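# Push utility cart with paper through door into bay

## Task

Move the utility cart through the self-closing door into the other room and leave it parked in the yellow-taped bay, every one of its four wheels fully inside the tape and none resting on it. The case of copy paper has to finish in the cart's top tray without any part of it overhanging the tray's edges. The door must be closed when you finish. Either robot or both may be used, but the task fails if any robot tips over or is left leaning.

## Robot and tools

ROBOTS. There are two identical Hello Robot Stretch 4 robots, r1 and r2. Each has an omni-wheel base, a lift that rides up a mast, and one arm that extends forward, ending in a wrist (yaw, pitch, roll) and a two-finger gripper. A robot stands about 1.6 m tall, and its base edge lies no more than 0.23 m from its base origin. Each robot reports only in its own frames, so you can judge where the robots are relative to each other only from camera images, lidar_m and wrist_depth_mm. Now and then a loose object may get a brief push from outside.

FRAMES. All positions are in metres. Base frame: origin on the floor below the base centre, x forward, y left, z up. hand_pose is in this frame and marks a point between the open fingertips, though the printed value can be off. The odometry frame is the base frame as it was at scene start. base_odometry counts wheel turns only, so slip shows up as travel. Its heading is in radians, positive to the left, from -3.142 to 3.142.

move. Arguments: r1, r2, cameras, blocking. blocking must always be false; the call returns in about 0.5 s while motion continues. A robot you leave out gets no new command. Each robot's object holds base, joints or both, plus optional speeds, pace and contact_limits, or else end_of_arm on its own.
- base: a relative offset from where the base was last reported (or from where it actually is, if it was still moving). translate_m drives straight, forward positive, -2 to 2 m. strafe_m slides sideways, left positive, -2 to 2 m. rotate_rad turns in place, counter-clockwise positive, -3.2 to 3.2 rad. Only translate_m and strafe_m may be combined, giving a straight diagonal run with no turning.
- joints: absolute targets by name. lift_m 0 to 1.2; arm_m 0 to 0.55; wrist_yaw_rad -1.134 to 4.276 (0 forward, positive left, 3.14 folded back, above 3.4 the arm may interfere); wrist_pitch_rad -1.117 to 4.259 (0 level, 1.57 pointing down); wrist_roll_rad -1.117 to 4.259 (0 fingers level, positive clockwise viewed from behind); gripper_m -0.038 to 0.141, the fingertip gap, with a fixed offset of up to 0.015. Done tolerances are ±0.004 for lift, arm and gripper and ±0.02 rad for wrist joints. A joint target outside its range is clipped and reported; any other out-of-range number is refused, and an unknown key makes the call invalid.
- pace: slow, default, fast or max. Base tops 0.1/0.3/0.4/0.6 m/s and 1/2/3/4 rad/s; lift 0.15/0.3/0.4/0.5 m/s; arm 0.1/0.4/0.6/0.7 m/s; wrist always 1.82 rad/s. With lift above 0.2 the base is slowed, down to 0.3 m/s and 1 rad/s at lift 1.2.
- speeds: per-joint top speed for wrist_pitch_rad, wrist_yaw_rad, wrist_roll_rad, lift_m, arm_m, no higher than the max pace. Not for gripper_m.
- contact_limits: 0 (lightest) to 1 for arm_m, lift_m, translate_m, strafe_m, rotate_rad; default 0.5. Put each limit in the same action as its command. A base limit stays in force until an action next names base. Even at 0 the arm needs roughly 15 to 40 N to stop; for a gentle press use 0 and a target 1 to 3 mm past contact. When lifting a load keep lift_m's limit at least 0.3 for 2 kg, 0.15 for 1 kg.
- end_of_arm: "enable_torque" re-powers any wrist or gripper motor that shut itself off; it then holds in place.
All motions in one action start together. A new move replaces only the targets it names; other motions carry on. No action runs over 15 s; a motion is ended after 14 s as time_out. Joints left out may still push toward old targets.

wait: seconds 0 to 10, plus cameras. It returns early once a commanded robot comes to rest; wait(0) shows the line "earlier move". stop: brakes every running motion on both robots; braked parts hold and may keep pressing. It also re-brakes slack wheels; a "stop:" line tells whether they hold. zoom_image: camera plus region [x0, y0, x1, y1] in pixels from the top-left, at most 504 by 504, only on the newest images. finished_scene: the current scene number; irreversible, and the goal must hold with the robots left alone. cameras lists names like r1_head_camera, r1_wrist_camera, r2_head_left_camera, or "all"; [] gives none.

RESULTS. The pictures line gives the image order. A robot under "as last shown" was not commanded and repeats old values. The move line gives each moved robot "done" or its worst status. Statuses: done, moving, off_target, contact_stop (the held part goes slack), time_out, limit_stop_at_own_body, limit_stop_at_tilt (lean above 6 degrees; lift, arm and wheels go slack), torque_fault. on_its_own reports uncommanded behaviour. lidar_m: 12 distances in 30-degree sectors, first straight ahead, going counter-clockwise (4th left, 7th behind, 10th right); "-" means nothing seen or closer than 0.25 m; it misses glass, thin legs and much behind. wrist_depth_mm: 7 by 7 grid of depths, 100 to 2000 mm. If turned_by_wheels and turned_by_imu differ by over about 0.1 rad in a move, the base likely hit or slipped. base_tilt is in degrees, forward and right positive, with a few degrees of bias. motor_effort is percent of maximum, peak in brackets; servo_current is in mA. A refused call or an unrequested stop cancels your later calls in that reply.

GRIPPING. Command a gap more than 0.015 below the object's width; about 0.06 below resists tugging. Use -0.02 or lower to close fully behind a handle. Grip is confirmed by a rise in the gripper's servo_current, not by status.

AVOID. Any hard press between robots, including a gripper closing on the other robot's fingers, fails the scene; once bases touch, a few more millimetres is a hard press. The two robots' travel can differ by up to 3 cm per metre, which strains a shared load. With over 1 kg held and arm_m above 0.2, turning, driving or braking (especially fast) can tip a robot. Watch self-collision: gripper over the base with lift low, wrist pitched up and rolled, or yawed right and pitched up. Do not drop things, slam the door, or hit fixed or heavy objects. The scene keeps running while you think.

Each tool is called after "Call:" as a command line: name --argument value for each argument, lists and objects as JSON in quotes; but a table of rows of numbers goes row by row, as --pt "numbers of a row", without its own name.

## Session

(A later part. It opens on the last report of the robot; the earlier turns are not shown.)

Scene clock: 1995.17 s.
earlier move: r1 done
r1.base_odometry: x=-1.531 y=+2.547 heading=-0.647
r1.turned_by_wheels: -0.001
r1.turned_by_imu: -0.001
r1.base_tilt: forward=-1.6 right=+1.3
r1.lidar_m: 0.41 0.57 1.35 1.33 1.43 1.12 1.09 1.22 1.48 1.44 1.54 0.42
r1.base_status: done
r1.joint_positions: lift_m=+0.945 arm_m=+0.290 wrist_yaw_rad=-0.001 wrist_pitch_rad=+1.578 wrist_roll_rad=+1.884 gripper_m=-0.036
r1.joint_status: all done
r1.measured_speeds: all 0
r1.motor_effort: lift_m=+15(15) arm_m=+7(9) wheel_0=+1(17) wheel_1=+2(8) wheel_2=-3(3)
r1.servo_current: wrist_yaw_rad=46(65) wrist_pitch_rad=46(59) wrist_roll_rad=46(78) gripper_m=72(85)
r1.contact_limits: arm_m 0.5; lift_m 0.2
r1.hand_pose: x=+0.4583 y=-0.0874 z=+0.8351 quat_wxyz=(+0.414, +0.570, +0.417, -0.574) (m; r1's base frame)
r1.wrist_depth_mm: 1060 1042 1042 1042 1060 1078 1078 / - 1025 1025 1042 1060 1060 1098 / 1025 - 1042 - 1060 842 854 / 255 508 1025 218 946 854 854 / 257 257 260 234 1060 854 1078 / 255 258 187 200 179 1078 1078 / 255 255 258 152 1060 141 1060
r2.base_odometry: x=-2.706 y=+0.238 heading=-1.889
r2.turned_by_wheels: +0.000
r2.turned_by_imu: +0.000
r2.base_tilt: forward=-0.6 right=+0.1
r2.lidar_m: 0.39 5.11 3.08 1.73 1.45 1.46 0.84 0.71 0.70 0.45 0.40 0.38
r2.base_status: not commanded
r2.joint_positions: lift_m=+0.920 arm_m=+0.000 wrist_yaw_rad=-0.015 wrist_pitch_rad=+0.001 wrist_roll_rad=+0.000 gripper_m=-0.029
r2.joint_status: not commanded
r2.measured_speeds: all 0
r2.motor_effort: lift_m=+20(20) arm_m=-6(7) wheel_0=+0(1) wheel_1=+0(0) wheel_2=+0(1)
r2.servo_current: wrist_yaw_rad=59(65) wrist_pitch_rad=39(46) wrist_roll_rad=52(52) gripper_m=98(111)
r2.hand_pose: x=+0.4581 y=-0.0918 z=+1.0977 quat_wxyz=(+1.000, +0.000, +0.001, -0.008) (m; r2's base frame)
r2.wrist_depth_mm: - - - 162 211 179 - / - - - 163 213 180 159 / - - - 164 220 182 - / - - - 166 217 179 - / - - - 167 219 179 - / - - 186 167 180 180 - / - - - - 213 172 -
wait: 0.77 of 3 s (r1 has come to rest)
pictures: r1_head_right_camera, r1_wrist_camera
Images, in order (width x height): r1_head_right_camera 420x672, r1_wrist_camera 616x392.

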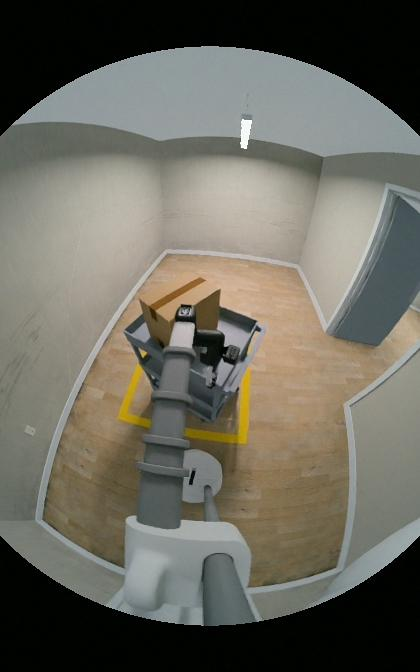

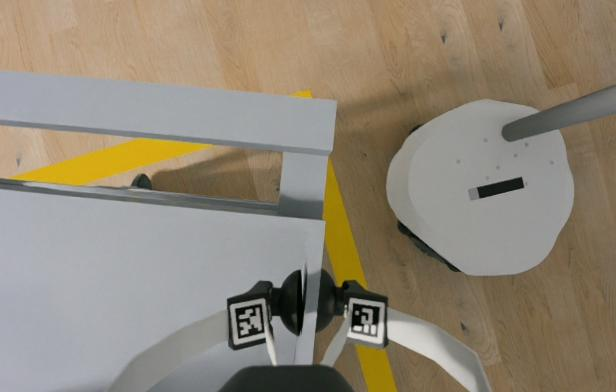

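Call:
move --r1 '{"joints":{"arm_m":0.39,"wrist_roll_rad":1.65},"speeds":{"arm_m":0.06,"wrist_roll_rad":0.15},"contact_limits":{"arm_m":0.5}}' --blocking false --cameras '[]'

Call:
wait --seconds 3 --cameras '["r1_head_right_camera","r1_wrist_camera"]'

Scene clock: 2002.33 s.
move: r1 moving
r1.base_odometry: x=-1.531 y=+2.547 heading=-0.647
r1.turned_by_wheels: +0.000
r1.turned_by_imu: -0.001
r1.base_tilt: forward=-1.6 right=+1.3
r1.lidar_m: 0.44 0.59 1.34 1.32 1.44 1.14 1.09 1.21 1.46 1.44 1.55 0.45
r1.base_status: not commanded
r1.joint_positions: lift_m=+0.945 arm_m=+0.315 wrist_yaw_rad=-0.002 wrist_pitch_rad=+1.584 wrist_roll_rad=+1.819 gripper_m=-0.036
r1.joint_status: arm_m moving; wrist_roll_rad moving
r1.measured_speeds: translate_m=+0.000 strafe_m=+0.000 rotate_rad=+0.000 lift_m=+0.000 arm_m=+0.061 wrist_yaw_rad=+0.000 wrist_pitch_rad=+0.000 wrist_roll_rad=-0.148
r1.motor_effort: lift_m=+15(15) arm_m=+8(12) wheel_0=+1(1) wheel_1=+2(2) wheel_2=-4(4)
r1.servo_current: wrist_yaw_rad=46(65) wrist_pitch_rad=78(78) wrist_roll_rad=59(85) gripper_m=72(78)
r1.contact_limits: arm_m 0.5; lift_m 0.2
r1.hand_pose: x=+0.4824 y=-0.0874 z=+0.8351 quat_wxyz=(+0.431, +0.555, +0.436, -0.562) (m; r1's base frame)
r1.wrist_depth_mm: 1025 1042 1042 1060 1060 1098 1078 / - - - 1060 1060 1078 1078 / 1042 1042 1025 219 1078 866 878 / 255 257 260 218 1025 854 878 / 255 257 259 260 1060 854 1098 / 255 257 259 196 178 1078 1060 / 254 256 258 152 1060 1060 1078
r2: as last shown
r2.turned_by_imu: +0.001
r2.base_tilt: forward=-0.7 right=+0.1
r2.lidar_m: 0.40 5.09 3.07 1.75 1.48 1.47 0.84 0.71 0.71 0.46 0.38 0.39
r2.motor_effort: lift_m=+20(21) arm_m=-7(7) wheel_0=+0(1) wheel_1=+0(0) wheel_2=+0(1)
r2.servo_current: wrist_yaw_rad=39(59) wrist_pitch_rad=39(39) wrist_roll_rad=59(59) gripper_m=98(111)
r2.wrist_depth_mm: - - - 161 212 179 - / - - - 163 213 180 159 / - - - 164 221 182 - / - - - 166 216 179 - / - - - 166 219 180 - / - - 186 167 180 180 - / - - - - 213 172 -
pictures: none
No camera images: "cameras" was empty.

Scene clock: 2004.10 s.
earlier move: r1 done
r1.base_odometry: x=-1.531 y=+2.547 heading=-0.647
r1.turned_by_wheels: +0.000
r1.turned_by_imu: +0.000
r1.base_tilt: forward=-1.5 right=+1.3
r1.lidar_m: 0.54 0.65 1.34 1.31 1.43 1.12 1.07 1.20 1.47 1.43 1.55 0.52
r1.base_status: not commanded
r1.joint_positions: lift_m=+0.945 arm_m=+0.390 wrist_yaw_rad=-0.002 wrist_pitch_rad=+1.573 wrist_roll_rad=+1.655 gripper_m=-0.036
r1.joint_status: all done
r1.measured_speeds: all 0
r1.motor_effort: lift_m=+15(15) arm_m=+4(12) wheel_0=+0(1) wheel_1=+2(2) wheel_2=-4(4)
r1.servo_current: wrist_yaw_rad=46(65) wrist_pitch_rad=39(78) wrist_roll_rad=39(85) gripper_m=72(85)
r1.contact_limits: arm_m 0.5; lift_m 0.2
r1.hand_pose: x=+0.5599 y=-0.0874 z=+0.8351 quat_wxyz=(+0.477, +0.520, +0.479, -0.522) (m; r1's base frame)
r1.wrist_depth_mm: 1060 1025 1042 1060 1060 1078 1078 / - - - 1042 1060 1078 1060 / 1042 1042 1060 218 1060 1078 1078 / 260 260 262 218 1042 842 842 / 260 260 259 262 1060 854 854 / 258 260 185 196 179 1060 854 / 259 153 260 192 1060 134 1042
r2.base_odometry: x=-2.706 y=+0.238 heading=-1.889
r2.turned_by_wheels: +0.000
r2.turned_by_imu: +0.000
r2.base_tilt: forward=-0.6 right=+0.1
r2.lidar_m: 0.41 5.09 3.09 1.74 1.48 1.48 0.83 0.72 0.71 0.45 0.39 0.40
r2.base_status: not commanded
r2.joint_positions: lift_m=+0.920 arm_m=+0.000 wrist_yaw_rad=-0.015 wrist_pitch_rad=+0.001 wrist_roll_rad=+0.000 gripper_m=-0.029
r2.joint_status: not commanded
r2.measured_speeds: all 0
r2.motor_effort: lift_m=+20(21) arm_m=-6(7) wheel_0=+0(1) wheel_1=+0(0) wheel_2=+0(1)
r2.servo_current: wrist_yaw_rad=59(59) wrist_pitch_rad=39(46) wrist_roll_rad=46(59) gripper_m=104(111)
r2.hand_pose: x=+0.4581 y=-0.0918 z=+1.0977 quat_wxyz=(+1.000, +0.000, +0.001, -0.008) (m; r2's base frame)
r2.wrist_depth_mm: - - - 162 213 179 - / - - - 163 213 180 160 / - - - 164 221 181 - / - - - 167 217 178 - / - - - 167 219 179 - / - - 186 167 180 180 - / - - - - 214 172 -
wait: 1.77 of 3 s (r1 has come to rest)
pictures: r1_head_right_camera, r1_wrist_camera
Images, in order (width x height): r1_head_right_camera 420x672, r1_wrist_camera 616x392.

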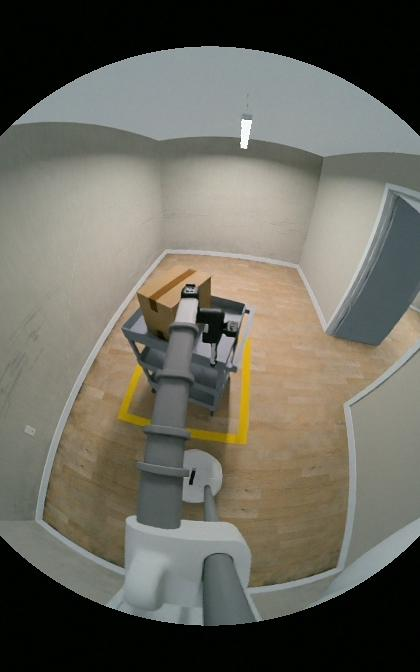

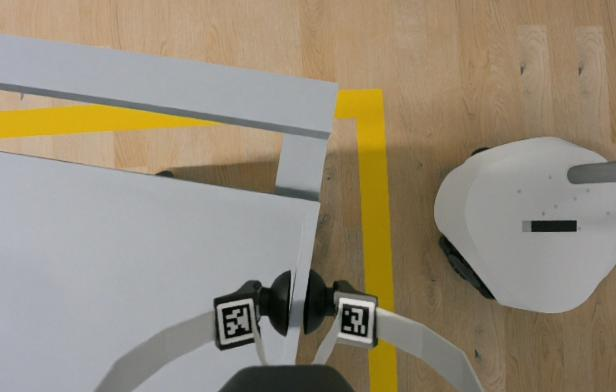

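Call:
move --r1 '{"joints":{"arm_m":0.44,"wrist_roll_rad":1.6},"speeds":{"arm_m":0.06,"wrist_roll_rad":0.1},"contact_limits":{"arm_m":0.5}}' --blocking false --cameras '[]'

Call:
wait --seconds 3 --cameras '["r1_head_left_camera","r1_head_camera","r1_wrist_camera"]'

Scene clock: 2014.07 s.
move: r1 moving
r1.base_odometry: x=-1.531 y=+2.547 heading=-0.647
r1.turned_by_wheels: +0.000
r1.turned_by_imu: -0.001
r1.base_tilt: forward=-1.6 right=+1.3
r1.lidar_m: 0.54 0.66 1.33 1.33 1.44 1.12 1.04 1.20 1.48 1.44 1.56 0.56
r1.base_status: not commanded
r1.joint_positions: lift_m=+0.945 arm_m=+0.415 wrist_yaw_rad=-0.002 wrist_pitch_rad=+1.579 wrist_roll_rad=+1.610 gripper_m=-0.036
r1.joint_status: arm_m moving; wrist_roll_rad moving
r1.measured_speeds: translate_m=+0.000 strafe_m=+0.000 rotate_rad=+0.000 lift_m=+0.000 arm_m=+0.060 wrist_yaw_rad=+0.000 wrist_pitch_rad=+0.002 wrist_roll_rad=-0.136
r1.motor_effort: lift_m=+15(15) arm_m=+7(9) wheel_0=+0(1) wheel_1=+2(2) wheel_2=-4(4)
r1.servo_current: wrist_yaw_rad=39(59) wrist_pitch_rad=46(59) wrist_roll_rad=59(72) gripper_m=65(78)
r1.contact_limits: arm_m 0.5; lift_m 0.2
r1.hand_pose: x=+0.5836 y=-0.0874 z=+0.8351 quat_wxyz=(+0.487, +0.508, +0.492, -0.512) (m; r1's base frame)
r1.wrist_depth_mm: - 1042 1042 1060 1078 1078 1078 / 1008 - - - 1078 1060 1078 / 254 1025 1060 217 1060 1078 1078 / 256 257 258 217 1060 866 854 / 254 258 258 259 1060 854 866 / 255 257 202 196 178 1042 866 / 255 256 257 191 1060 1042 1078
r2: as last shown
r2.turned_by_imu: +0.001
r2.base_tilt: forward=-0.7 right=+0.1
r2.lidar_m: 0.39 5.08 3.07 1.71 1.48 1.49 0.84 0.70 0.71 0.48 0.38 0.39
r2.motor_effort: lift_m=+20(20) arm_m=-6(7) wheel_0=+0(0) wheel_1=+0(0) wheel_2=+0(0)
r2.servo_current: wrist_yaw_rad=46(52) wrist_pitch_rad=39(39) wrist_roll_rad=39(52) gripper_m=98(104)
r2.wrist_depth_mm: - - - 162 213 179 - / - - - 163 213 180 159 / - - - 164 221 181 - / - - - 166 218 178 - / - - - 167 218 179 - / - - 186 167 180 180 - / - - - - 213 172 -
pictures: none
No camera images: "cameras" was empty.

Scene clock: 2014.87 s.
earlier move: r1 done
r1.base_odometry: x=-1.531 y=+2.547 heading=-0.647
r1.turned_by_wheels: +0.000
r1.turned_by_imu: +0.000
r1.base_tilt: forward=-1.6 right=+1.3
r1.lidar_m: 0.59 0.69 1.35 1.33 1.43 1.10 1.08 1.21 1.48 1.44 1.58 0.61
r1.base_status: not commanded
r1.joint_positions: lift_m=+0.945 arm_m=+0.440 wrist_yaw_rad=-0.002 wrist_pitch_rad=+1.573 wrist_roll_rad=+1.605 gripper_m=-0.036
r1.joint_status: all done
r1.measured_speeds: all 0
r1.motor_effort: lift_m=+15(15) arm_m=+4(9) wheel_0=+0(1) wheel_1=+2(2) wheel_2=-5(5)
r1.servo_current: wrist_yaw_rad=46(65) wrist_pitch_rad=39(59) wrist_roll_rad=65(78) gripper_m=72(78)
r1.contact_limits: arm_m 0.5; lift_m 0.2
r1.hand_pose: x=+0.6100 y=-0.0874 z=+0.8351 quat_wxyz=(+0.490, +0.508, +0.491, -0.509) (m; r1's base frame)
r1.wrist_depth_mm: 1060 1025 1025 1042 1060 1060 1078 / - - - 1078 1042 1042 1042 / 1060 1042 1042 217 1060 1060 1060 / 260 262 262 217 1078 917 842 / 260 262 260 263 1042 878 831 / 260 263 185 198 180 1060 831 / 260 153 262 192 1042 134 1042
r2.base_odometry: x=-2.706 y=+0.238 heading=-1.889
r2.turned_by_wheels: +0.000
r2.turned_by_imu: +0.000
r2.base_tilt: forward=-0.7 right=+0.0
r2.lidar_m: 0.39 5.08 3.06 1.73 1.50 1.48 0.82 0.73 0.71 0.48 0.38 0.39
r2.base_status: not commanded
r2.joint_positions: lift_m=+0.920 arm_m=+0.000 wrist_yaw_rad=-0.015 wrist_pitch_rad=+0.001 wrist_roll_rad=+0.000 gripper_m=-0.029
r2.joint_status: not commanded
r2.measured_speeds: all 0
r2.motor_effort: lift_m=+20(20) arm_m=-6(7) wheel_0=+0(1) wheel_1=+0(0) wheel_2=+0(0)
r2.servo_current: wrist_yaw_rad=39(59) wrist_pitch_rad=33(46) wrist_roll_rad=52(59) gripper_m=91(104)
r2.hand_pose: x=+0.4581 y=-0.0918 z=+1.0977 quat_wxyz=(+1.000, +0.000, +0.001, -0.008) (m; r2's base frame)
r2.wrist_depth_mm: - - - 162 212 179 - / - - - 163 214 180 159 / - - - 165 220 181 - / - - - 166 218 179 - / - - - 167 219 179 - / - - 186 167 180 180 - / - - - - 213 171 -
wait: 0.80 of 3 s (r1 has come to rest)
pictures: r1_head_camera, r1_head_left_camera, r1_wrist_camera
Images, in order (width x height): r1_head_camera 420x560, r1_head_left_camera 420x672, r1_wrist_camera 616x392.

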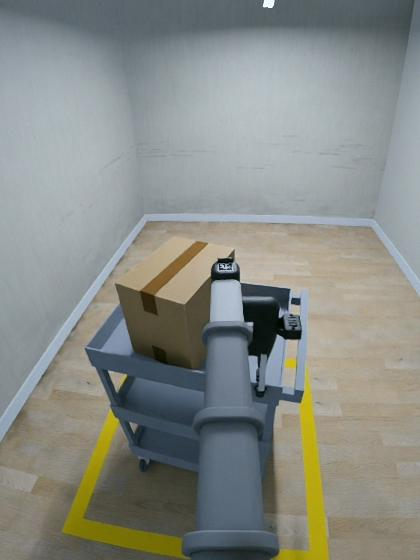

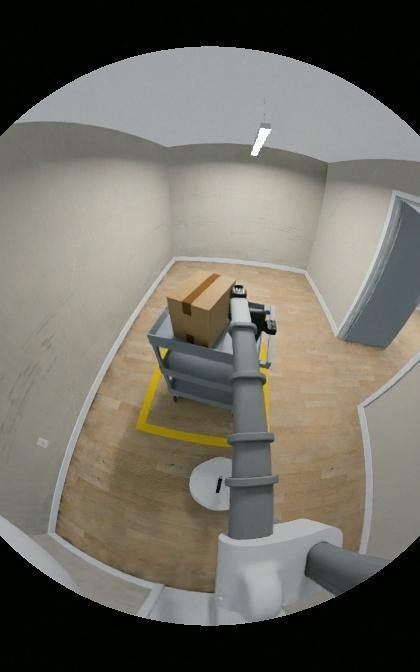

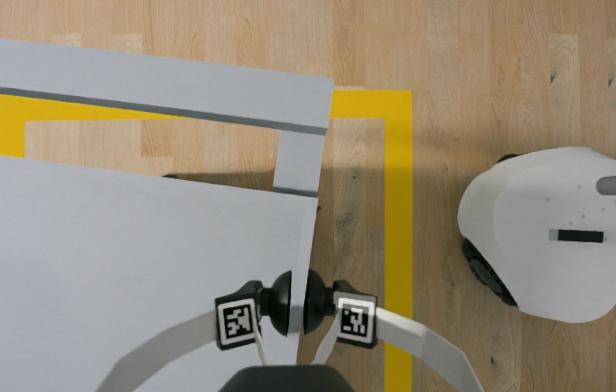

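Call:
move --r1 '{"base":{"strafe_m":-0.045},"pace":"slow"}' --blocking false --cameras '[]'

Call:
wait --seconds 3 --cameras '[]'

Call:
move --r1 '{"joints":{"gripper_m":0.07}}' --blocking false --cameras '[]'

Call:
wait --seconds 2 --cameras '["r1_wrist_camera"]'

Call:
move --r1 '{"joints":{"lift_m":1.139}}' --blocking false --cameras '[]'

Call:
wait --seconds 3 --cameras '["r1_head_camera","r1_head_left_camera","r1_wrist_camera"]'

Scene clock: 2023.97 s.
move: r1 moving
r1.base_odometry: x=-1.539 y=+2.535 heading=-0.646
r1.turned_by_wheels: +0.001
r1.turned_by_imu: +0.000
r1.base_tilt: forward=-1.6 right=+1.2
r1.lidar_m: 0.59 0.68 1.37 1.34 1.46 1.11 1.09 1.19 1.46 1.43 1.53 0.62
r1.base_status: strafe_m moving
r1.joint_positions: lift_m=+0.945 arm_m=+0.440 wrist_yaw_rad=-0.002 wrist_pitch_rad=+1.573 wrist_roll_rad=+1.605 gripper_m=-0.036
r1.joint_status: not commanded
r1.measured_speeds: translate_m=+0.001 strafe_m=-0.056 rotate_rad=+0.007 lift_m=+0.000 arm_m=+0.000 wrist_yaw_rad=+0.000 wrist_pitch_rad=+0.000 wrist_roll_rad=+0.000
r1.motor_effort: lift_m=+15(15) arm_m=+4(5) wheel_0=+10(11) wheel_1=-3(7) wheel_2=-1(4)
r1.servo_current: wrist_yaw_rad=52(59) wrist_pitch_rad=39(46) wrist_roll_rad=46(65) gripper_m=72(78)
r1.contact_limits: arm_m 0.5; lift_m 0.2
r1.hand_pose: x=+0.6100 y=-0.0874 z=+0.8351 quat_wxyz=(+0.490, +0.508, +0.491, -0.509) (m; r1's base frame)
r1.wrist_depth_mm: 1060 1042 1042 1060 1042 1042 1060 / - - - 1060 1042 1060 1060 / 1025 1042 1078 216 1060 1060 1042 / 262 260 262 217 1060 891 854 / 260 262 260 263 1042 878 854 / 260 260 213 196 187 1060 842 / 262 152 262 193 179 134 1060
r2: as last shown
r2.turned_by_imu: +0.001
r2.base_tilt: forward=-0.7 right=+0.1
r2.lidar_m: 0.40 5.10 3.07 1.74 1.45 1.46 0.83 0.69 0.68 0.46 0.38 0.41
r2.motor_effort: lift_m=+20(20) arm_m=-6(7) wheel_0=+0(1) wheel_1=+1(1) wheel_2=+0(0)
r2.servo_current: wrist_yaw_rad=46(59) wrist_pitch_rad=33(46) wrist_roll_rad=46(59) gripper_m=104(111)
r2.wrist_depth_mm: - - - 161 212 179 - / - - - 163 213 180 159 / - - - 164 221 182 - / - - - 166 217 179 - / - - - 166 219 180 - / - - 186 167 181 180 - / - - - - 214 172 -
pictures: none
No camera images: "cameras" was empty.

Scene clock: 2025.00 s.
earlier move: r1 done
r1.base_odometry: x=-1.558 y=+2.511 heading=-0.646
r1.turned_by_wheels: +0.000
r1.turned_by_imu: +0.000
r1.base_tilt: forward=-1.5 right=+1.3
r1.lidar_m: 0.58 0.66 1.40 1.37 1.46 1.07 1.11 1.20 1.43 1.40 1.53 0.63
r1.base_status: done
r1.joint_positions: lift_m=+0.945 arm_m=+0.440 wrist_yaw_rad=-0.002 wrist_pitch_rad=+1.573 wrist_roll_rad=+1.605 gripper_m=-0.036
r1.joint_status: not commanded
r1.measured_speeds: all 0
r1.motor_effort: lift_m=+15(15) arm_m=+4(5) wheel_0=+9(14) wheel_1=+1(7) wheel_2=+2(4)
r1.servo_current: wrist_yaw_rad=39(59) wrist_pitch_rad=39(46) wrist_roll_rad=39(65) gripper_m=78(78)
r1.contact_limits: arm_m 0.5; lift_m 0.2
r1.hand_pose: x=+0.6100 y=-0.0874 z=+0.8351 quat_wxyz=(+0.490, +0.508, +0.491, -0.509) (m; r1's base frame)
r1.wrist_depth_mm: 1025 1025 1025 1060 1042 1060 1060 / 1042 1008 1042 1042 1060 1042 1060 / - - - - 1060 1078 1078 / 554 1042 1060 217 1078 866 854 / 257 260 243 217 1060 854 854 / 258 260 213 196 1042 1042 854 / 259 152 262 191 179 133 1025
r2.base_odometry: x=-2.706 y=+0.238 heading=-1.889
r2.turned_by_wheels: +0.000
r2.turned_by_imu: +0.000
r2.base_tilt: forward=-0.6 right=+0.1
r2.lidar_m: 0.39 5.10 3.09 1.77 1.49 1.47 0.83 0.71 0.68 0.48 0.39 0.40
r2.base_status: not commanded
r2.joint_positions: lift_m=+0.920 arm_m=+0.000 wrist_yaw_rad=-0.015 wrist_pitch_rad=+0.001 wrist_roll_rad=+0.000 gripper_m=-0.029
r2.joint_status: not commanded
r2.measured_speeds: all 0
r2.motor_effort: lift_m=+20(20) arm_m=-6(7) wheel_0=+0(1) wheel_1=+0(1) wheel_2=+0(1)
r2.servo_current: wrist_yaw_rad=39(59) wrist_pitch_rad=39(46) wrist_roll_rad=39(59) gripper_m=98(111)
r2.hand_pose: x=+0.4581 y=-0.0918 z=+1.0977 quat_wxyz=(+1.000, +0.000, +0.001, -0.008) (m; r2's base frame)
r2.wrist_depth_mm: - - - 162 211 179 - / - - - 162 213 180 159 / - - - 164 221 181 - / - - - 166 218 179 - / - - - 166 218 179 - / - - 186 167 181 180 - / - - - - 215 172 -
wait: 1.03 of 3 s (r1 has come to rest)
pictures: none
No camera images: "cameras" was empty.

Scene clock: 2025.50 s.
move: r1 moving
r1.base_odometry: x=-1.558 y=+2.511 heading=-0.646
r1.turned_by_wheels: +0.000
r1.turned_by_imu: +0.000
r1.base_tilt: forward=-1.6 right=+1.3
r1.lidar_m: 0.58 0.66 1.40 1.34 1.46 1.09 1.10 1.20 1.41 1.40 1.51 0.63
r1.base_status: not commanded
r1.joint_positions: lift_m=+0.945 arm_m=+0.440 wrist_yaw_rad=-0.002 wrist_pitch_rad=+1.573 wrist_roll_rad=+1.604 gripper_m=-0.011
r1.joint_status: gripper_m moving
r1.measured_speeds: translate_m=+0.000 strafe_m=+0.000 rotate_rad=-0.001 lift_m=+0.000 arm_m=+0.000 wrist_yaw_rad=+0.000 wrist_pitch_rad=+0.000 wrist_roll_rad=-0.008
r1.motor_effort: lift_m=+15(15) arm_m=+4(5) wheel_0=+7(9) wheel_1=+1(1) wheel_2=+2(2)
r1.servo_current: wrist_yaw_rad=33(59) wrist_pitch_rad=39(46) wrist_roll_rad=52(59) gripper_m=72(78)
r1.contact_limits: arm_m 0.5; lift_m 0.2
r1.hand_pose: x=+0.6100 y=-0.0874 z=+0.8351 quat_wxyz=(+0.491, +0.508, +0.492, -0.509) (m; r1's base frame)
r1.wrist_depth_mm: 1025 1042 1060 1042 1042 1078 1060 / 1025 1025 1042 1060 1042 1060 1060 / - - - - 1060 1060 1042 / 564 1042 1025 217 1078 866 842 / 259 239 235 217 1042 878 854 / 259 260 211 200 1060 1078 854 / 259 259 263 193 179 1060 1078
r2: as last shown
r2.base_tilt: forward=-0.6 right=+0.0
r2.lidar_m: 0.41 5.11 3.06 1.75 1.47 1.47 0.84 0.68 0.71 0.47 0.41 0.41
r2.motor_effort: lift_m=+20(20) arm_m=-6(7) wheel_0=+0(1) wheel_1=+0(0) wheel_2=+0(1)
r2.servo_current: wrist_yaw_rad=52(65) wrist_pitch_rad=46(46) wrist_roll_rad=39(52) gripper_m=104(104)
r2.wrist_depth_mm: - - - 162 213 179 - / - - - 163 213 180 160 / - - - 164 221 181 - / - - - 166 217 179 - / - - - 166 218 179 - / - - 186 167 180 180 - / - - - - 214 172 -
pictures: none
No camera images: "cameras" was empty.

Scene clock: 2026.77 s.
earlier move: r1 done
r1.base_odometry: x=-1.558 y=+2.511 heading=-0.647
r1.turned_by_wheels: +0.000
r1.turned_by_imu: +0.000
r1.base_tilt: forward=-1.6 right=+1.3
r1.lidar_m: 0.57 0.67 1.39 1.36 1.48 1.11 1.08 1.20 1.42 1.41 1.51 0.60
r1.base_status: not commanded
r1.joint_positions: lift_m=+0.945 arm_m=+0.440 wrist_yaw_rad=-0.002 wrist_pitch_rad=+1.573 wrist_roll_rad=+1.602 gripper_m=+0.070
r1.joint_status: all done
r1.measured_speeds: all 0
r1.motor_effort: lift_m=+15(15) arm_m=+4(5) wheel_0=+4(9) wheel_1=+1(1) wheel_2=+2(2)
r1.servo_current: wrist_yaw_rad=59(72) wrist_pitch_rad=46(46) wrist_roll_rad=52(65) gripper_m=39(91)
r1.contact_limits: arm_m 0.5; lift_m 0.2
r1.hand_pose: x=+0.6100 y=-0.0874 z=+0.8351 quat_wxyz=(+0.491, +0.508, +0.492, -0.509) (m; r1's base frame)
r1.wrist_depth_mm: 1060 1042 1042 1042 1042 1060 1060 / 1025 1042 1060 1042 1060 1078 1078 / - - - - 1078 1042 1078 / 574 1025 1042 - 1060 891 842 / 258 238 220 217 1060 866 854 / 259 260 211 263 191 1042 842 / 259 259 263 143 1042 1098 1042
r2.base_odometry: x=-2.706 y=+0.238 heading=-1.889
r2.turned_by_wheels: +0.000
r2.turned_by_imu: +0.000
r2.base_tilt: forward=-0.6 right=+0.1
r2.lidar_m: 0.41 5.11 3.06 1.72 1.48 1.48 0.85 0.69 0.69 0.46 0.38 0.40
r2.base_status: not commanded
r2.joint_positions: lift_m=+0.920 arm_m=+0.000 wrist_yaw_rad=-0.015 wrist_pitch_rad=+0.001 wrist_roll_rad=+0.000 gripper_m=-0.029
r2.joint_status: not commanded
r2.measured_speeds: all 0
r2.motor_effort: lift_m=+20(20) arm_m=-7(7) wheel_0=+0(1) wheel_1=+0(0) wheel_2=-1(1)
r2.servo_current: wrist_yaw_rad=59(65) wrist_pitch_rad=33(46) wrist_roll_rad=59(59) gripper_m=98(111)
r2.hand_pose: x=+0.4581 y=-0.0918 z=+1.0977 quat_wxyz=(+1.000, +0.000, +0.001, -0.008) (m; r2's base frame)
r2.wrist_depth_mm: - - - 162 212 179 - / - - - 163 214 180 159 / - - - 164 221 181 - / - - - 166 217 179 - / - - - 167 218 180 - / - - 186 167 180 180 - / - - - - 213 172 -
wait: 1.27 of 2 s (r1 has come to rest)
pictures: r1_wrist_camera
Images, in order (width x height): r1_wrist_camera 616x392.

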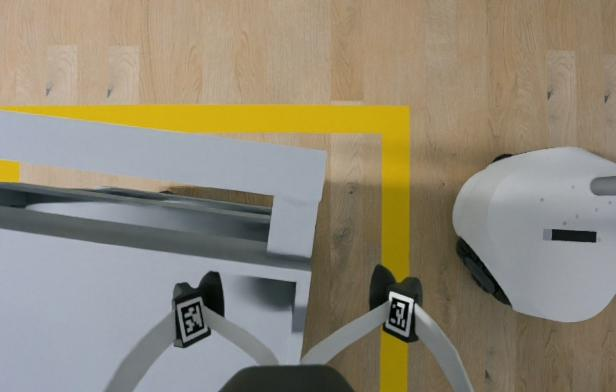

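Scene clock: 2027.27 s.
move: r1 moving
r1.base_odometry: x=-1.558 y=+2.511 heading=-0.647
r1.turned_by_wheels: +0.000
r1.turned_by_imu: +0.000
r1.base_tilt: forward=-1.5 right=+1.3
r1.lidar_m: 0.57 0.66 1.39 1.37 1.48 1.08 1.09 1.22 1.41 1.38 1.48 0.61
r1.base_status: not commanded
r1.joint_positions: lift_m=+0.983 arm_m=+0.440 wrist_yaw_rad=-0.002 wrist_pitch_rad=+1.573 wrist_roll_rad=+1.602 gripper_m=+0.070
r1.joint_status: lift_m moving
r1.measured_speeds: translate_m=+0.000 strafe_m=+0.000 rotate_rad=+0.000 lift_m=+0.146 arm_m=+0.000 wrist_yaw_rad=+0.000 wrist_pitch_rad=+0.000 wrist_roll_rad=+0.000
r1.motor_effort: lift_m=+26(26) arm_m=+4(4) wheel_0=+4(5) wheel_1=+1(1) wheel_2=+2(2)
r1.servo_current: wrist_yaw_rad=59(59) wrist_pitch_rad=46(46) wrist_roll_rad=59(59) gripper_m=52(52)
r1.contact_limits: arm_m 0.5
r1.hand_pose: x=+0.6100 y=-0.0874 z=+0.8724 quat_wxyz=(+0.491, +0.508, +0.492, -0.509) (m; r1's base frame)
r1.wrist_depth_mm: 1060 1078 1060 1078 1098 1098 1098 / 1078 1060 1078 1078 1098 1078 1098 / - - - 1078 1118 1098 1098 / 585 1060 1118 250 1078 904 891 / 291 293 296 249 1078 878 878 / 291 293 211 294 191 1078 878 / 291 173 294 143 1098 1098 1098
r2: as last shown
r2.lidar_m: 0.39 5.11 3.05 1.76 1.48 1.46 0.85 0.71 0.71 0.47 0.40 0.39
r2.motor_effort: lift_m=+20(20) arm_m=-7(7) wheel_0=+0(1) wheel_1=+0(0) wheel_2=+0(1)
r2.servo_current: wrist_yaw_rad=46(52) wrist_pitch_rad=39(46) wrist_roll_rad=52(52) gripper_m=98(104)
r2.wrist_depth_mm: - - - 161 211 179 - / - - - 163 213 180 159 / - - - 164 220 182 - / - - - 166 217 179 - / - - - 167 219 179 - / - - 185 167 180 180 - / - - - - 214 172 -
pictures: none
No camera images: "cameras" was empty.

Scene clock: 2028.67 s.
earlier move: r1 done
r1.base_odometry: x=-1.558 y=+2.511 heading=-0.647
r1.turned_by_wheels: +0.000
r1.turned_by_imu: +0.000
r1.base_tilt: forward=-1.6 right=+1.2
r1.lidar_m: 0.59 0.68 1.39 1.37 1.47 1.10 1.09 1.18 1.40 1.40 1.51 0.57
r1.base_status: not commanded
r1.joint_positions: lift_m=+1.139 arm_m=+0.440 wrist_yaw_rad=-0.002 wrist_pitch_rad=+1.573 wrist_roll_rad=+1.602 gripper_m=+0.070
r1.joint_status: all done
r1.measured_speeds: all 0
r1.motor_effort: lift_m=+24(28) arm_m=+4(4) wheel_0=+4(5) wheel_1=+0(1) wheel_2=+2(2)
r1.servo_current: wrist_yaw_rad=39(65) wrist_pitch_rad=46(46) wrist_roll_rad=65(65) gripper_m=39(52)
r1.contact_limits: arm_m 0.5
r1.hand_pose: x=+0.6100 y=-0.0874 z=+1.0283 quat_wxyz=(+0.491, +0.508, +0.492, -0.509) (m; r1's base frame)
r1.wrist_depth_mm: 1229 1229 1229 1205 1255 1255 1229 / 1229 1229 1255 1255 1255 1229 1255 / 1205 1205 1255 1229 1255 1229 1255 / 455 1229 1229 1229 1281 1025 1025 / 452 452 455 1255 1255 1042 1042 / 449 452 197 1229 191 1229 1255 / 449 452 452 143 1229 1255 1255
r2.base_odometry: x=-2.706 y=+0.238 heading=-1.889
r2.turned_by_wheels: +0.000
r2.turned_by_imu: +0.000
r2.base_tilt: forward=-0.6 right=+0.1
r2.lidar_m: 0.39 5.07 3.07 1.72 1.49 1.49 0.83 0.70 0.71 0.47 0.40 0.39
r2.base_status: not commanded
r2.joint_positions: lift_m=+0.920 arm_m=+0.000 wrist_yaw_rad=-0.015 wrist_pitch_rad=+0.001 wrist_roll_rad=+0.000 gripper_m=-0.029
r2.joint_status: not commanded
r2.measured_speeds: all 0
r2.motor_effort: lift_m=+20(21) arm_m=-6(7) wheel_0=+0(1) wheel_1=+0(0) wheel_2=+0(1)
r2.servo_current: wrist_yaw_rad=46(65) wrist_pitch_rad=39(46) wrist_roll_rad=52(59) gripper_m=98(111)
r2.hand_pose: x=+0.4581 y=-0.0918 z=+1.0977 quat_wxyz=(+1.000, +0.000, +0.001, -0.008) (m; r2's base frame)
r2.wrist_depth_mm: - - - 162 212 179 - / - - - 163 213 180 159 / - - - 164 221 181 - / - - - 166 217 178 - / - - - 166 219 179 - / - - 186 167 180 181 - / - - - - 213 172 -
wait: 1.40 of 3 s (r1 has come to rest)
pictures: r1_head_camera, r1_head_left_camera, r1_wrist_camera
Images, in order (width x height): r1_head_camera 420x560, r1_head_left_camera 420x672, r1_wrist_camera 616x392.

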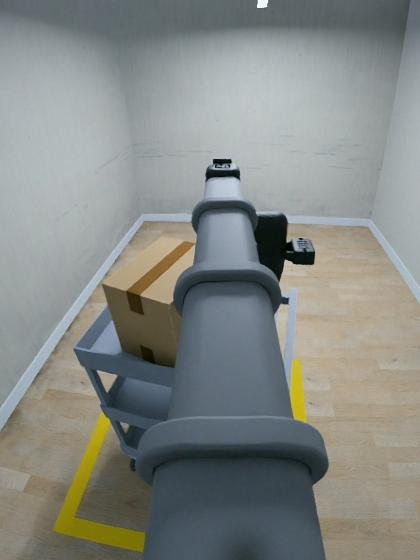

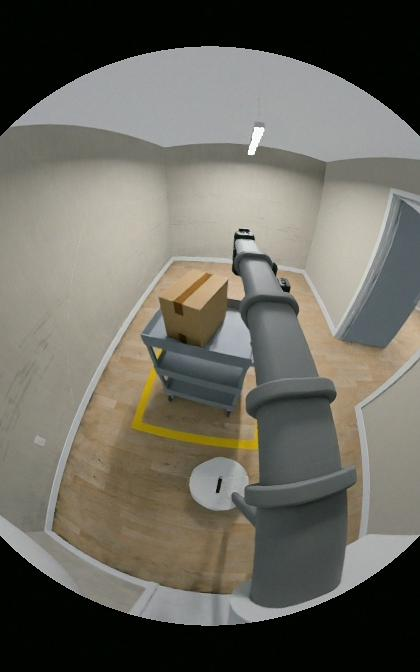

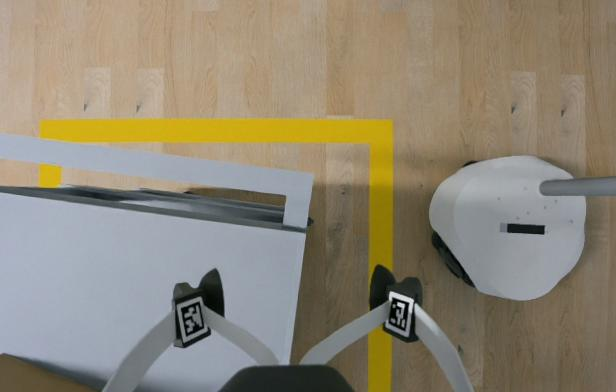

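Call:
move --r1 '{"joints":{"arm_m":0.03}}' --r2 '{"base":{"rotate_rad":-0.25},"joints":{"wrist_yaw_rad":0.27},"speeds":{"wrist_yaw_rad":0.5},"contact_limits":{"rotate_rad":0.3}}' --blocking false --cameras '[]'

Call:
wait --seconds 2 --cameras '["r1_head_camera","r1_head_left_camera","r2_head_camera","r2_wrist_camera"]'

Scene clock: 2043.13 s.
move: r1 moving; r2 moving
r1.base_odometry: x=-1.558 y=+2.511 heading=-0.647
r1.turned_by_wheels: +0.000
r1.turned_by_imu: -0.001
r1.base_tilt: forward=-1.6 right=+1.3
r1.lidar_m: 0.56 0.67 1.41 1.37 1.48 1.09 1.10 1.18 1.45 1.40 1.50 0.59
r1.base_status: not commanded
r1.joint_positions: lift_m=+1.139 arm_m=+0.389 wrist_yaw_rad=-0.002 wrist_pitch_rad=+1.573 wrist_roll_rad=+1.602 gripper_m=+0.070
r1.joint_status: arm_m moving
r1.measured_speeds: translate_m=+0.000 strafe_m=+0.000 rotate_rad=+0.000 lift_m=+0.000 arm_m=-0.195 wrist_yaw_rad=+0.000 wrist_pitch_rad=+0.000 wrist_roll_rad=+0.000
r1.motor_effort: lift_m=+24(24) arm_m=-6(8) wheel_0=+4(4) wheel_1=+0(1) wheel_2=+2(2)
r1.servo_current: wrist_yaw_rad=59(59) wrist_pitch_rad=39(46) wrist_roll_rad=46(52) gripper_m=46(52)
r1.hand_pose: x=+0.5593 y=-0.0874 z=+1.0283 quat_wxyz=(+0.491, +0.508, +0.492, -0.509) (m; r1's base frame)
r1.wrist_depth_mm: 1229 1229 1229 1229 1255 1229 1281 / 1205 1229 1229 1255 1255 1229 1255 / - 1229 1229 1229 1255 1255 1255 / 449 768 768 1255 1229 1042 1281 / 449 449 455 1255 1229 1060 1042 / 452 452 193 1229 191 1042 1229 / 452 452 455 152 1229 1229 1308
r2.base_odometry: x=-2.706 y=+0.238 heading=-2.087
r2.turned_by_wheels: -0.197
r2.turned_by_imu: -0.187
r2.base_tilt: forward=-0.7 right=+0.0
r2.lidar_m: 0.40 4.89 4.79 2.01 1.51 1.47 0.98 0.74 0.70 0.56 0.41 0.38
r2.base_status: rotate_rad moving
r2.joint_positions: lift_m=+0.920 arm_m=+0.000 wrist_yaw_rad=+0.204 wrist_pitch_rad=+0.001 wrist_roll_rad=+0.000 gripper_m=-0.029
r2.joint_status: wrist_yaw_rad moving
r2.measured_speeds: translate_m=-0.005 strafe_m=+0.002 rotate_rad=-0.457 lift_m=+0.000 arm_m=+0.000 wrist_yaw_rad=+0.560 wrist_pitch_rad=+0.000 wrist_roll_rad=+0.000
r2.motor_effort: lift_m=+20(20) arm_m=-7(7) wheel_0=+14(14) wheel_1=+3(8) wheel_2=+19(19)
r2.servo_current: wrist_yaw_rad=59(59) wrist_pitch_rad=39(46) wrist_roll_rad=52(52) gripper_m=104(104)
r2.contact_limits: rotate_rad 0.3
r2.hand_pose: x=+0.4712 y=-0.0270 z=+1.0977 quat_wxyz=(+0.995, +0.000, +0.001, +0.102) (m; r2's base frame)
r2.wrist_depth_mm: - - - 163 204 169 - / - - - 164 206 166 - / - - - 169 208 172 - / - - - 169 209 173 - / - - - 167 211 169 152 / - - 185 167 192 170 153 / - - - - 206 157 -
pictures: none
No camera images: "cameras" was empty.

Scene clock: 2043.70 s.
earlier move: r1 moving; r2 done
r1.base_odometry: x=-1.558 y=+2.511 heading=-0.647
r1.turned_by_wheels: +0.000
r1.turned_by_imu: +0.000
r1.base_tilt: forward=-1.6 right=+1.2
r1.lidar_m: 0.58 0.67 1.38 1.36 1.48 1.08 1.09 1.17 1.46 1.41 1.51 0.65
r1.base_status: not commanded
r1.joint_positions: lift_m=+1.139 arm_m=+0.212 wrist_yaw_rad=-0.002 wrist_pitch_rad=+1.573 wrist_roll_rad=+1.602 gripper_m=+0.070
r1.joint_status: arm_m moving
r1.measured_speeds: translate_m=+0.000 strafe_m=+0.000 rotate_rad=+0.000 lift_m=+0.000 arm_m=-0.388 wrist_yaw_rad=+0.000 wrist_pitch_rad=+0.000 wrist_roll_rad=+0.000
r1.motor_effort: lift_m=+24(24) arm_m=-4(8) wheel_0=+4(5) wheel_1=+1(1) wheel_2=+2(2)
r1.servo_current: wrist_yaw_rad=59(65) wrist_pitch_rad=33(52) wrist_roll_rad=52(59) gripper_m=39(52)
r1.hand_pose: x=+0.3823 y=-0.0874 z=+1.0283 quat_wxyz=(+0.491, +0.508, +0.492, -0.509) (m; r1's base frame)
r1.wrist_depth_mm: 1205 1205 1229 1229 1255 1255 1255 / 1229 1229 1255 1255 1229 1255 1281 / 1229 1229 1255 1255 1281 1229 1229 / - 1229 1229 1255 1025 1060 1255 / 449 439 1255 1255 1042 1060 1255 / 449 433 192 1255 191 1255 1281 / 449 173 1255 151 1229 1281 1255
r2.base_odometry: x=-2.706 y=+0.238 heading=-2.137
r2.turned_by_wheels: -0.051
r2.turned_by_imu: -0.041
r2.base_tilt: forward=-0.7 right=+0.0
r2.lidar_m: 0.39 4.70 5.09 2.12 1.54 1.47 1.00 0.73 0.69 0.57 0.43 0.38
r2.base_status: done
r2.joint_positions: lift_m=+0.920 arm_m=+0.000 wrist_yaw_rad=+0.286 wrist_pitch_rad=+0.001 wrist_roll_rad=+0.000 gripper_m=-0.029
r2.joint_status: all done
r2.measured_speeds: all 0
r2.motor_effort: lift_m=+20(21) arm_m=-6(7) wheel_0=+11(16) wheel_1=-1(8) wheel_2=+19(22)
r2.servo_current: wrist_yaw_rad=91(98) wrist_pitch_rad=39(46) wrist_roll_rad=52(52) gripper_m=104(111)
r2.contact_limits: rotate_rad 0.3
r2.hand_pose: x=+0.4724 y=-0.0026 z=+1.0977 quat_wxyz=(+0.990, +0.000, +0.001, +0.142) (m; r2's base frame)
r2.wrist_depth_mm: - - - 167 204 164 - / - - - 167 205 165 - / - - - 167 208 167 - / - - - 167 211 172 - / - - - 167 211 168 150 / - - 183 169 191 169 - / - - - - 206 155 -
wait: 0.57 of 2 s (r2 has come to rest)
pictures: r1_head_camera, r1_head_left_camera, r2_head_camera, r2_wrist_camera
Images, in order (width x height): r1_head_camera 420x560, r1_head_left_camera 420x672, r2_head_camera 420x560, r2_wrist_camera 616x392.

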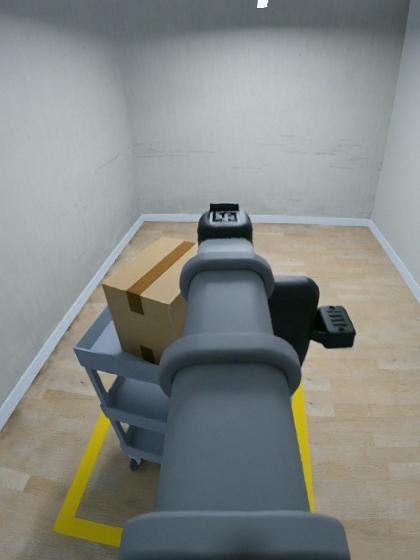

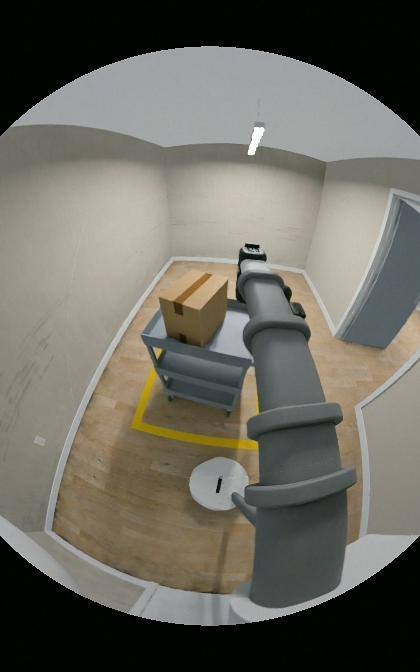

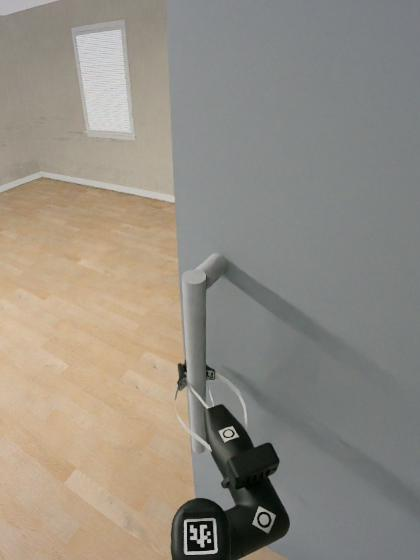

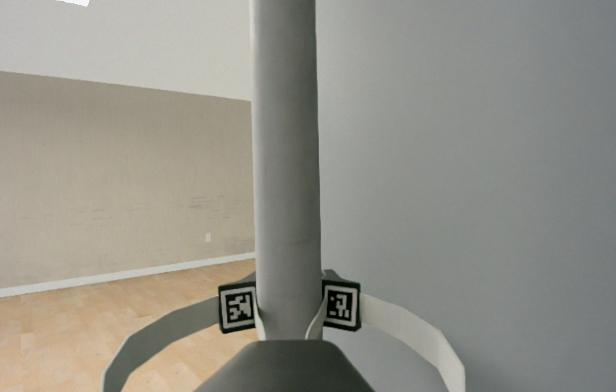

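Call:
move --r1 '{"base":{"translate_m":-0.35}}' --r2 '{"base":{"translate_m":0.265,"strafe_m":0.155},"joints":{"wrist_yaw_rad":0.02},"speeds":{"wrist_yaw_rad":0.09},"pace":"slow","contact_limits":{"translate_m":0.3}}' --blocking false --cameras '[]'

Call:
wait --seconds 2.5 --cameras '[]'

Call:
wait --seconds 2 --cameras '["r1_head_camera","r2_head_camera","r2_wrist_camera"]'

Scene clock: 2050.77 s.
earlier move: r1 done
move: r1 moving; r2 moving
r1.base_odometry: x=-1.583 y=+2.530 heading=-0.647
r1.turned_by_wheels: +0.000
r1.turned_by_imu: -0.001
r1.base_tilt: forward=-1.5 right=+1.3
r1.lidar_m: 0.60 0.72 1.41 1.36 1.45 1.07 1.05 1.17 1.43 1.39 1.51 0.64
r1.base_status: translate_m moving
r1.joint_positions: lift_m=+1.139 arm_m=+0.030 wrist_yaw_rad=-0.002 wrist_pitch_rad=+1.573 wrist_roll_rad=+1.602 gripper_m=+0.070
r1.joint_status: all done
r1.measured_speeds: translate_m=-0.122 strafe_m=-0.001 rotate_rad=-0.001 lift_m=+0.000 arm_m=+0.000 wrist_yaw_rad=+0.000 wrist_pitch_rad=+0.000 wrist_roll_rad=+0.000
r1.motor_effort: lift_m=+24(24) arm_m=-4(5) wheel_0=-6(9) wheel_1=-6(6) wheel_2=+9(9)
r1.servo_current: wrist_yaw_rad=39(65) wrist_pitch_rad=39(52) wrist_roll_rad=39(52) gripper_m=46(52)
r1.hand_pose: x=+0.2002 y=-0.0874 z=+1.0284 quat_wxyz=(+0.491, +0.508, +0.492, -0.509) (m; r1's base frame)
r1.wrist_depth_mm: 1229 1229 1255 1229 1229 1281 1255 / 1229 1229 1255 1255 1281 1255 1255 / 1229 1255 1229 1255 1255 1255 1255 / 1229 1229 1229 1255 1042 1255 1281 / - 1229 1229 1025 1060 1255 1229 / - 1255 192 1229 191 1229 1281 / - 159 1229 152 1255 1281 1255
r2.base_odometry: x=-2.707 y=+0.224 heading=-2.136
r2.turned_by_wheels: +0.001
r2.turned_by_imu: +0.002
r2.base_tilt: forward=-0.7 right=+0.0
r2.lidar_m: 0.41 4.69 5.07 2.08 1.56 1.48 1.04 0.75 0.72 0.56 0.41 0.38
r2.base_status: translate_m moving; strafe_m moving
r2.joint_positions: lift_m=+0.920 arm_m=+0.000 wrist_yaw_rad=+0.260 wrist_pitch_rad=+0.001 wrist_roll_rad=+0.000 gripper_m=-0.029
r2.joint_status: wrist_yaw_rad moving
r2.measured_speeds: translate_m=+0.048 strafe_m=+0.028 rotate_rad=-0.002 lift_m=+0.000 arm_m=+0.000 wrist_yaw_rad=-0.133 wrist_pitch_rad=+0.000 wrist_roll_rad=+0.000
r2.motor_effort: lift_m=+20(20) arm_m=-6(7) wheel_0=+2(12) wheel_1=+7(8) wheel_2=+0(16)
r2.servo_current: wrist_yaw_rad=182(273) wrist_pitch_rad=46(46) wrist_roll_rad=39(52) gripper_m=104(104)
r2.contact_limits: translate_m 0.3
r2.hand_pose: x=+0.4723 y=-0.0103 z=+1.0977 quat_wxyz=(+0.992, +0.000, +0.001, +0.130) (m; r2's base frame)
r2.wrist_depth_mm: - - - 164 206 170 - / - - - 165 208 167 - / - - - 165 210 173 - / - - - 166 212 174 - / - - - 167 213 171 153 / - - 186 168 182 172 153 / - - - - 207 158 -
pictures: none
No camera images: "cameras" was empty.

Scene clock: 2052.93 s.
earlier move: r1 done; r2 moving
r1.base_odometry: x=-1.837 y=+2.722 heading=-0.647
r1.turned_by_wheels: +0.000
r1.turned_by_imu: +0.000
r1.base_tilt: forward=-1.6 right=+1.3
r1.lidar_m: 0.91 1.04 1.43 1.40 1.03 0.76 0.76 0.83 1.28 1.38 1.48 2.47
r1.base_status: done
r1.joint_positions: lift_m=+1.139 arm_m=+0.030 wrist_yaw_rad=-0.002 wrist_pitch_rad=+1.573 wrist_roll_rad=+1.602 gripper_m=+0.070
r1.joint_status: all done
r1.measured_speeds: all 0
r1.motor_effort: lift_m=+24(24) arm_m=-4(5) wheel_0=-2(9) wheel_1=-2(8) wheel_2=-2(10)
r1.servo_current: wrist_yaw_rad=33(72) wrist_pitch_rad=39(52) wrist_roll_rad=39(65) gripper_m=46(52)
r1.hand_pose: x=+0.2002 y=-0.0874 z=+1.0284 quat_wxyz=(+0.491, +0.508, +0.492, -0.509) (m; r1's base frame)
r1.wrist_depth_mm: 1229 1229 1255 1255 1255 1255 1255 / 1205 1229 1205 1255 1229 1255 1308 / 1229 1255 1255 1255 1255 1255 1255 / 1205 1229 1229 1229 1042 647 473 / 1229 1229 1229 1060 1008 1229 1255 / 1229 1229 191 1229 191 1255 1281 / 1229 1205 1229 151 1255 1255 1281
r2.base_odometry: x=-2.715 y=+0.015 heading=-2.139
r2.turned_by_wheels: -0.003
r2.turned_by_imu: -0.164
r2.base_tilt: forward=-0.7 right=+0.1
r2.lidar_m: 0.40 3.86 4.93 2.81 1.81 1.64 1.51 0.96 0.88 0.56 0.44 0.39
r2.base_status: translate_m moving; strafe_m moving
r2.joint_positions: lift_m=+0.920 arm_m=+0.000 wrist_yaw_rad=+0.021 wrist_pitch_rad=+0.001 wrist_roll_rad=+0.000 gripper_m=-0.029
r2.joint_status: wrist_yaw_rad moving
r2.measured_speeds: translate_m=+0.086 strafe_m=+0.051 rotate_rad=-0.004 lift_m=+0.000 arm_m=+0.000 wrist_yaw_rad=-0.090 wrist_pitch_rad=+0.000 wrist_roll_rad=+0.000
r2.motor_effort: lift_m=+20(20) arm_m=-3(7) wheel_0=-20(21) wheel_1=+4(8) wheel_2=-16(22)
r2.servo_current: wrist_yaw_rad=72(273) wrist_pitch_rad=39(46) wrist_roll_rad=52(65) gripper_m=85(104)
r2.contact_limits: translate_m 0.3
r2.hand_pose: x=+0.4611 y=-0.0814 z=+1.0977 quat_wxyz=(+1.000, +0.000, +0.001, +0.010) (m; r2's base frame)
r2.wrist_depth_mm: - - - 158 213 190 172 / - - - 159 215 190 172 / - - - 161 213 191 174 / - - - 162 214 196 - / - - - 164 220 194 176 / - - - 165 176 190 176 / - - 146 - 224 191 177
wait: 2.17 of 2.5 s (r1 has come to rest)
pictures: none
No camera images: "cameras" was empty.

Scene clock: 2054.90 s.
earlier move: r2 done
r1.base_odometry: x=-1.837 y=+2.722 heading=-0.647
r1.turned_by_wheels: +0.000
r1.turned_by_imu: +0.000
r1.base_tilt: forward=-1.5 right=+1.3
r1.lidar_m: 0.92 1.06 1.43 1.40 1.05 0.74 0.74 0.84 1.32 1.38 1.47 2.50
r1.base_status: done
r1.joint_positions: lift_m=+1.139 arm_m=+0.030 wrist_yaw_rad=-0.002 wrist_pitch_rad=+1.573 wrist_roll_rad=+1.602 gripper_m=+0.070
r1.joint_status: all done
r1.measured_speeds: all 0
r1.motor_effort: lift_m=+24(24) arm_m=-4(5) wheel_0=-2(9) wheel_1=-2(8) wheel_2=-2(10)
r1.servo_current: wrist_yaw_rad=52(72) wrist_pitch_rad=39(52) wrist_roll_rad=52(65) gripper_m=39(52)
r1.hand_pose: x=+0.2002 y=-0.0874 z=+1.0284 quat_wxyz=(+0.491, +0.508, +0.492, -0.509) (m; r1's base frame)
r1.wrist_depth_mm: 1255 1229 1229 1229 1255 1229 1255 / 1229 1205 1229 1255 1255 1229 1255 / 1229 1205 1229 1229 1281 1229 1255 / 1205 1229 1255 1255 1042 654 473 / 1205 1255 1255 1025 1042 1255 1255 / 1281 1229 192 1229 191 1255 1281 / 1229 1229 1229 152 1229 1229 1229
r2.base_odometry: x=-2.719 y=-0.069 heading=-2.139
r2.turned_by_wheels: +0.001
r2.turned_by_imu: -0.122
r2.base_tilt: forward=-0.7 right=+0.1
r2.lidar_m: 0.40 3.46 4.90 3.63 2.07 1.76 1.73 1.05 0.88 0.58 0.46 0.40
r2.base_status: done
r2.joint_positions: lift_m=+0.920 arm_m=+0.000 wrist_yaw_rad=+0.001 wrist_pitch_rad=+0.001 wrist_roll_rad=+0.000 gripper_m=-0.029
r2.joint_status: all done
r2.measured_speeds: all 0
r2.on_its_own: wrist_yaw_rad is at rest, and its servo_current (117 mA) is outside its rest range (0 to 104 mA)
r2.motor_effort: lift_m=+20(20) arm_m=-3(7) wheel_0=-14(21) wheel_1=+2(8) wheel_2=-9(22)
r2.servo_current: wrist_yaw_rad=117(273) wrist_pitch_rad=39(46) wrist_roll_rad=39(65) gripper_m=85(104)
r2.contact_limits: translate_m 0.3
r2.hand_pose: x=+0.4593 y=-0.0872 z=+1.0977 quat_wxyz=(+1.000, +0.000, +0.001, +0.000) (m; r2's base frame)
r2.wrist_depth_mm: - - - 160 215 193 175 / - - - 160 214 193 176 / - - - 163 215 195 178 / - - - 163 218 200 179 / - - - 164 221 198 180 / - - - 167 175 191 181 / - - 145 - 224 195 181
wait: 1.97 of 2 s (r2 has come to rest)
pictures: r1_head_camera, r2_head_camera, r2_wrist_camera
Images, in order (width x height): r1_head_camera 420x560, r2_head_camera 420x560, r2_wrist_camera 616x392.

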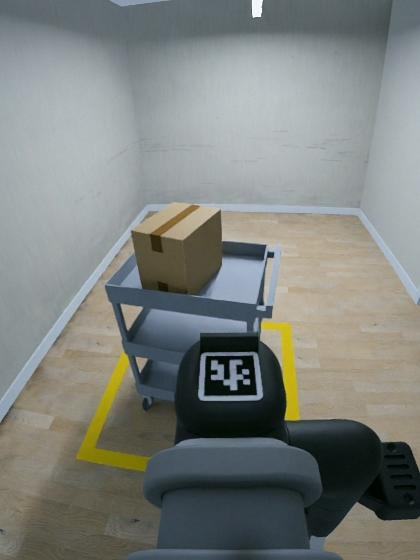

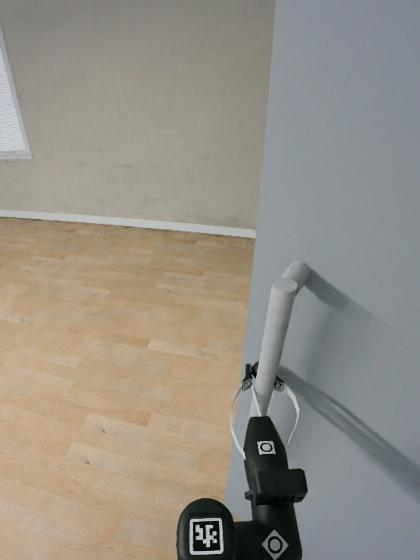

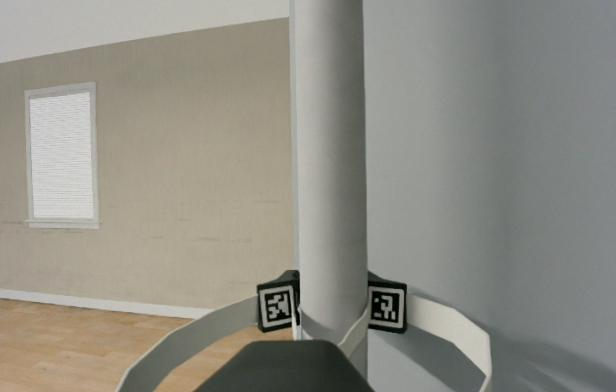

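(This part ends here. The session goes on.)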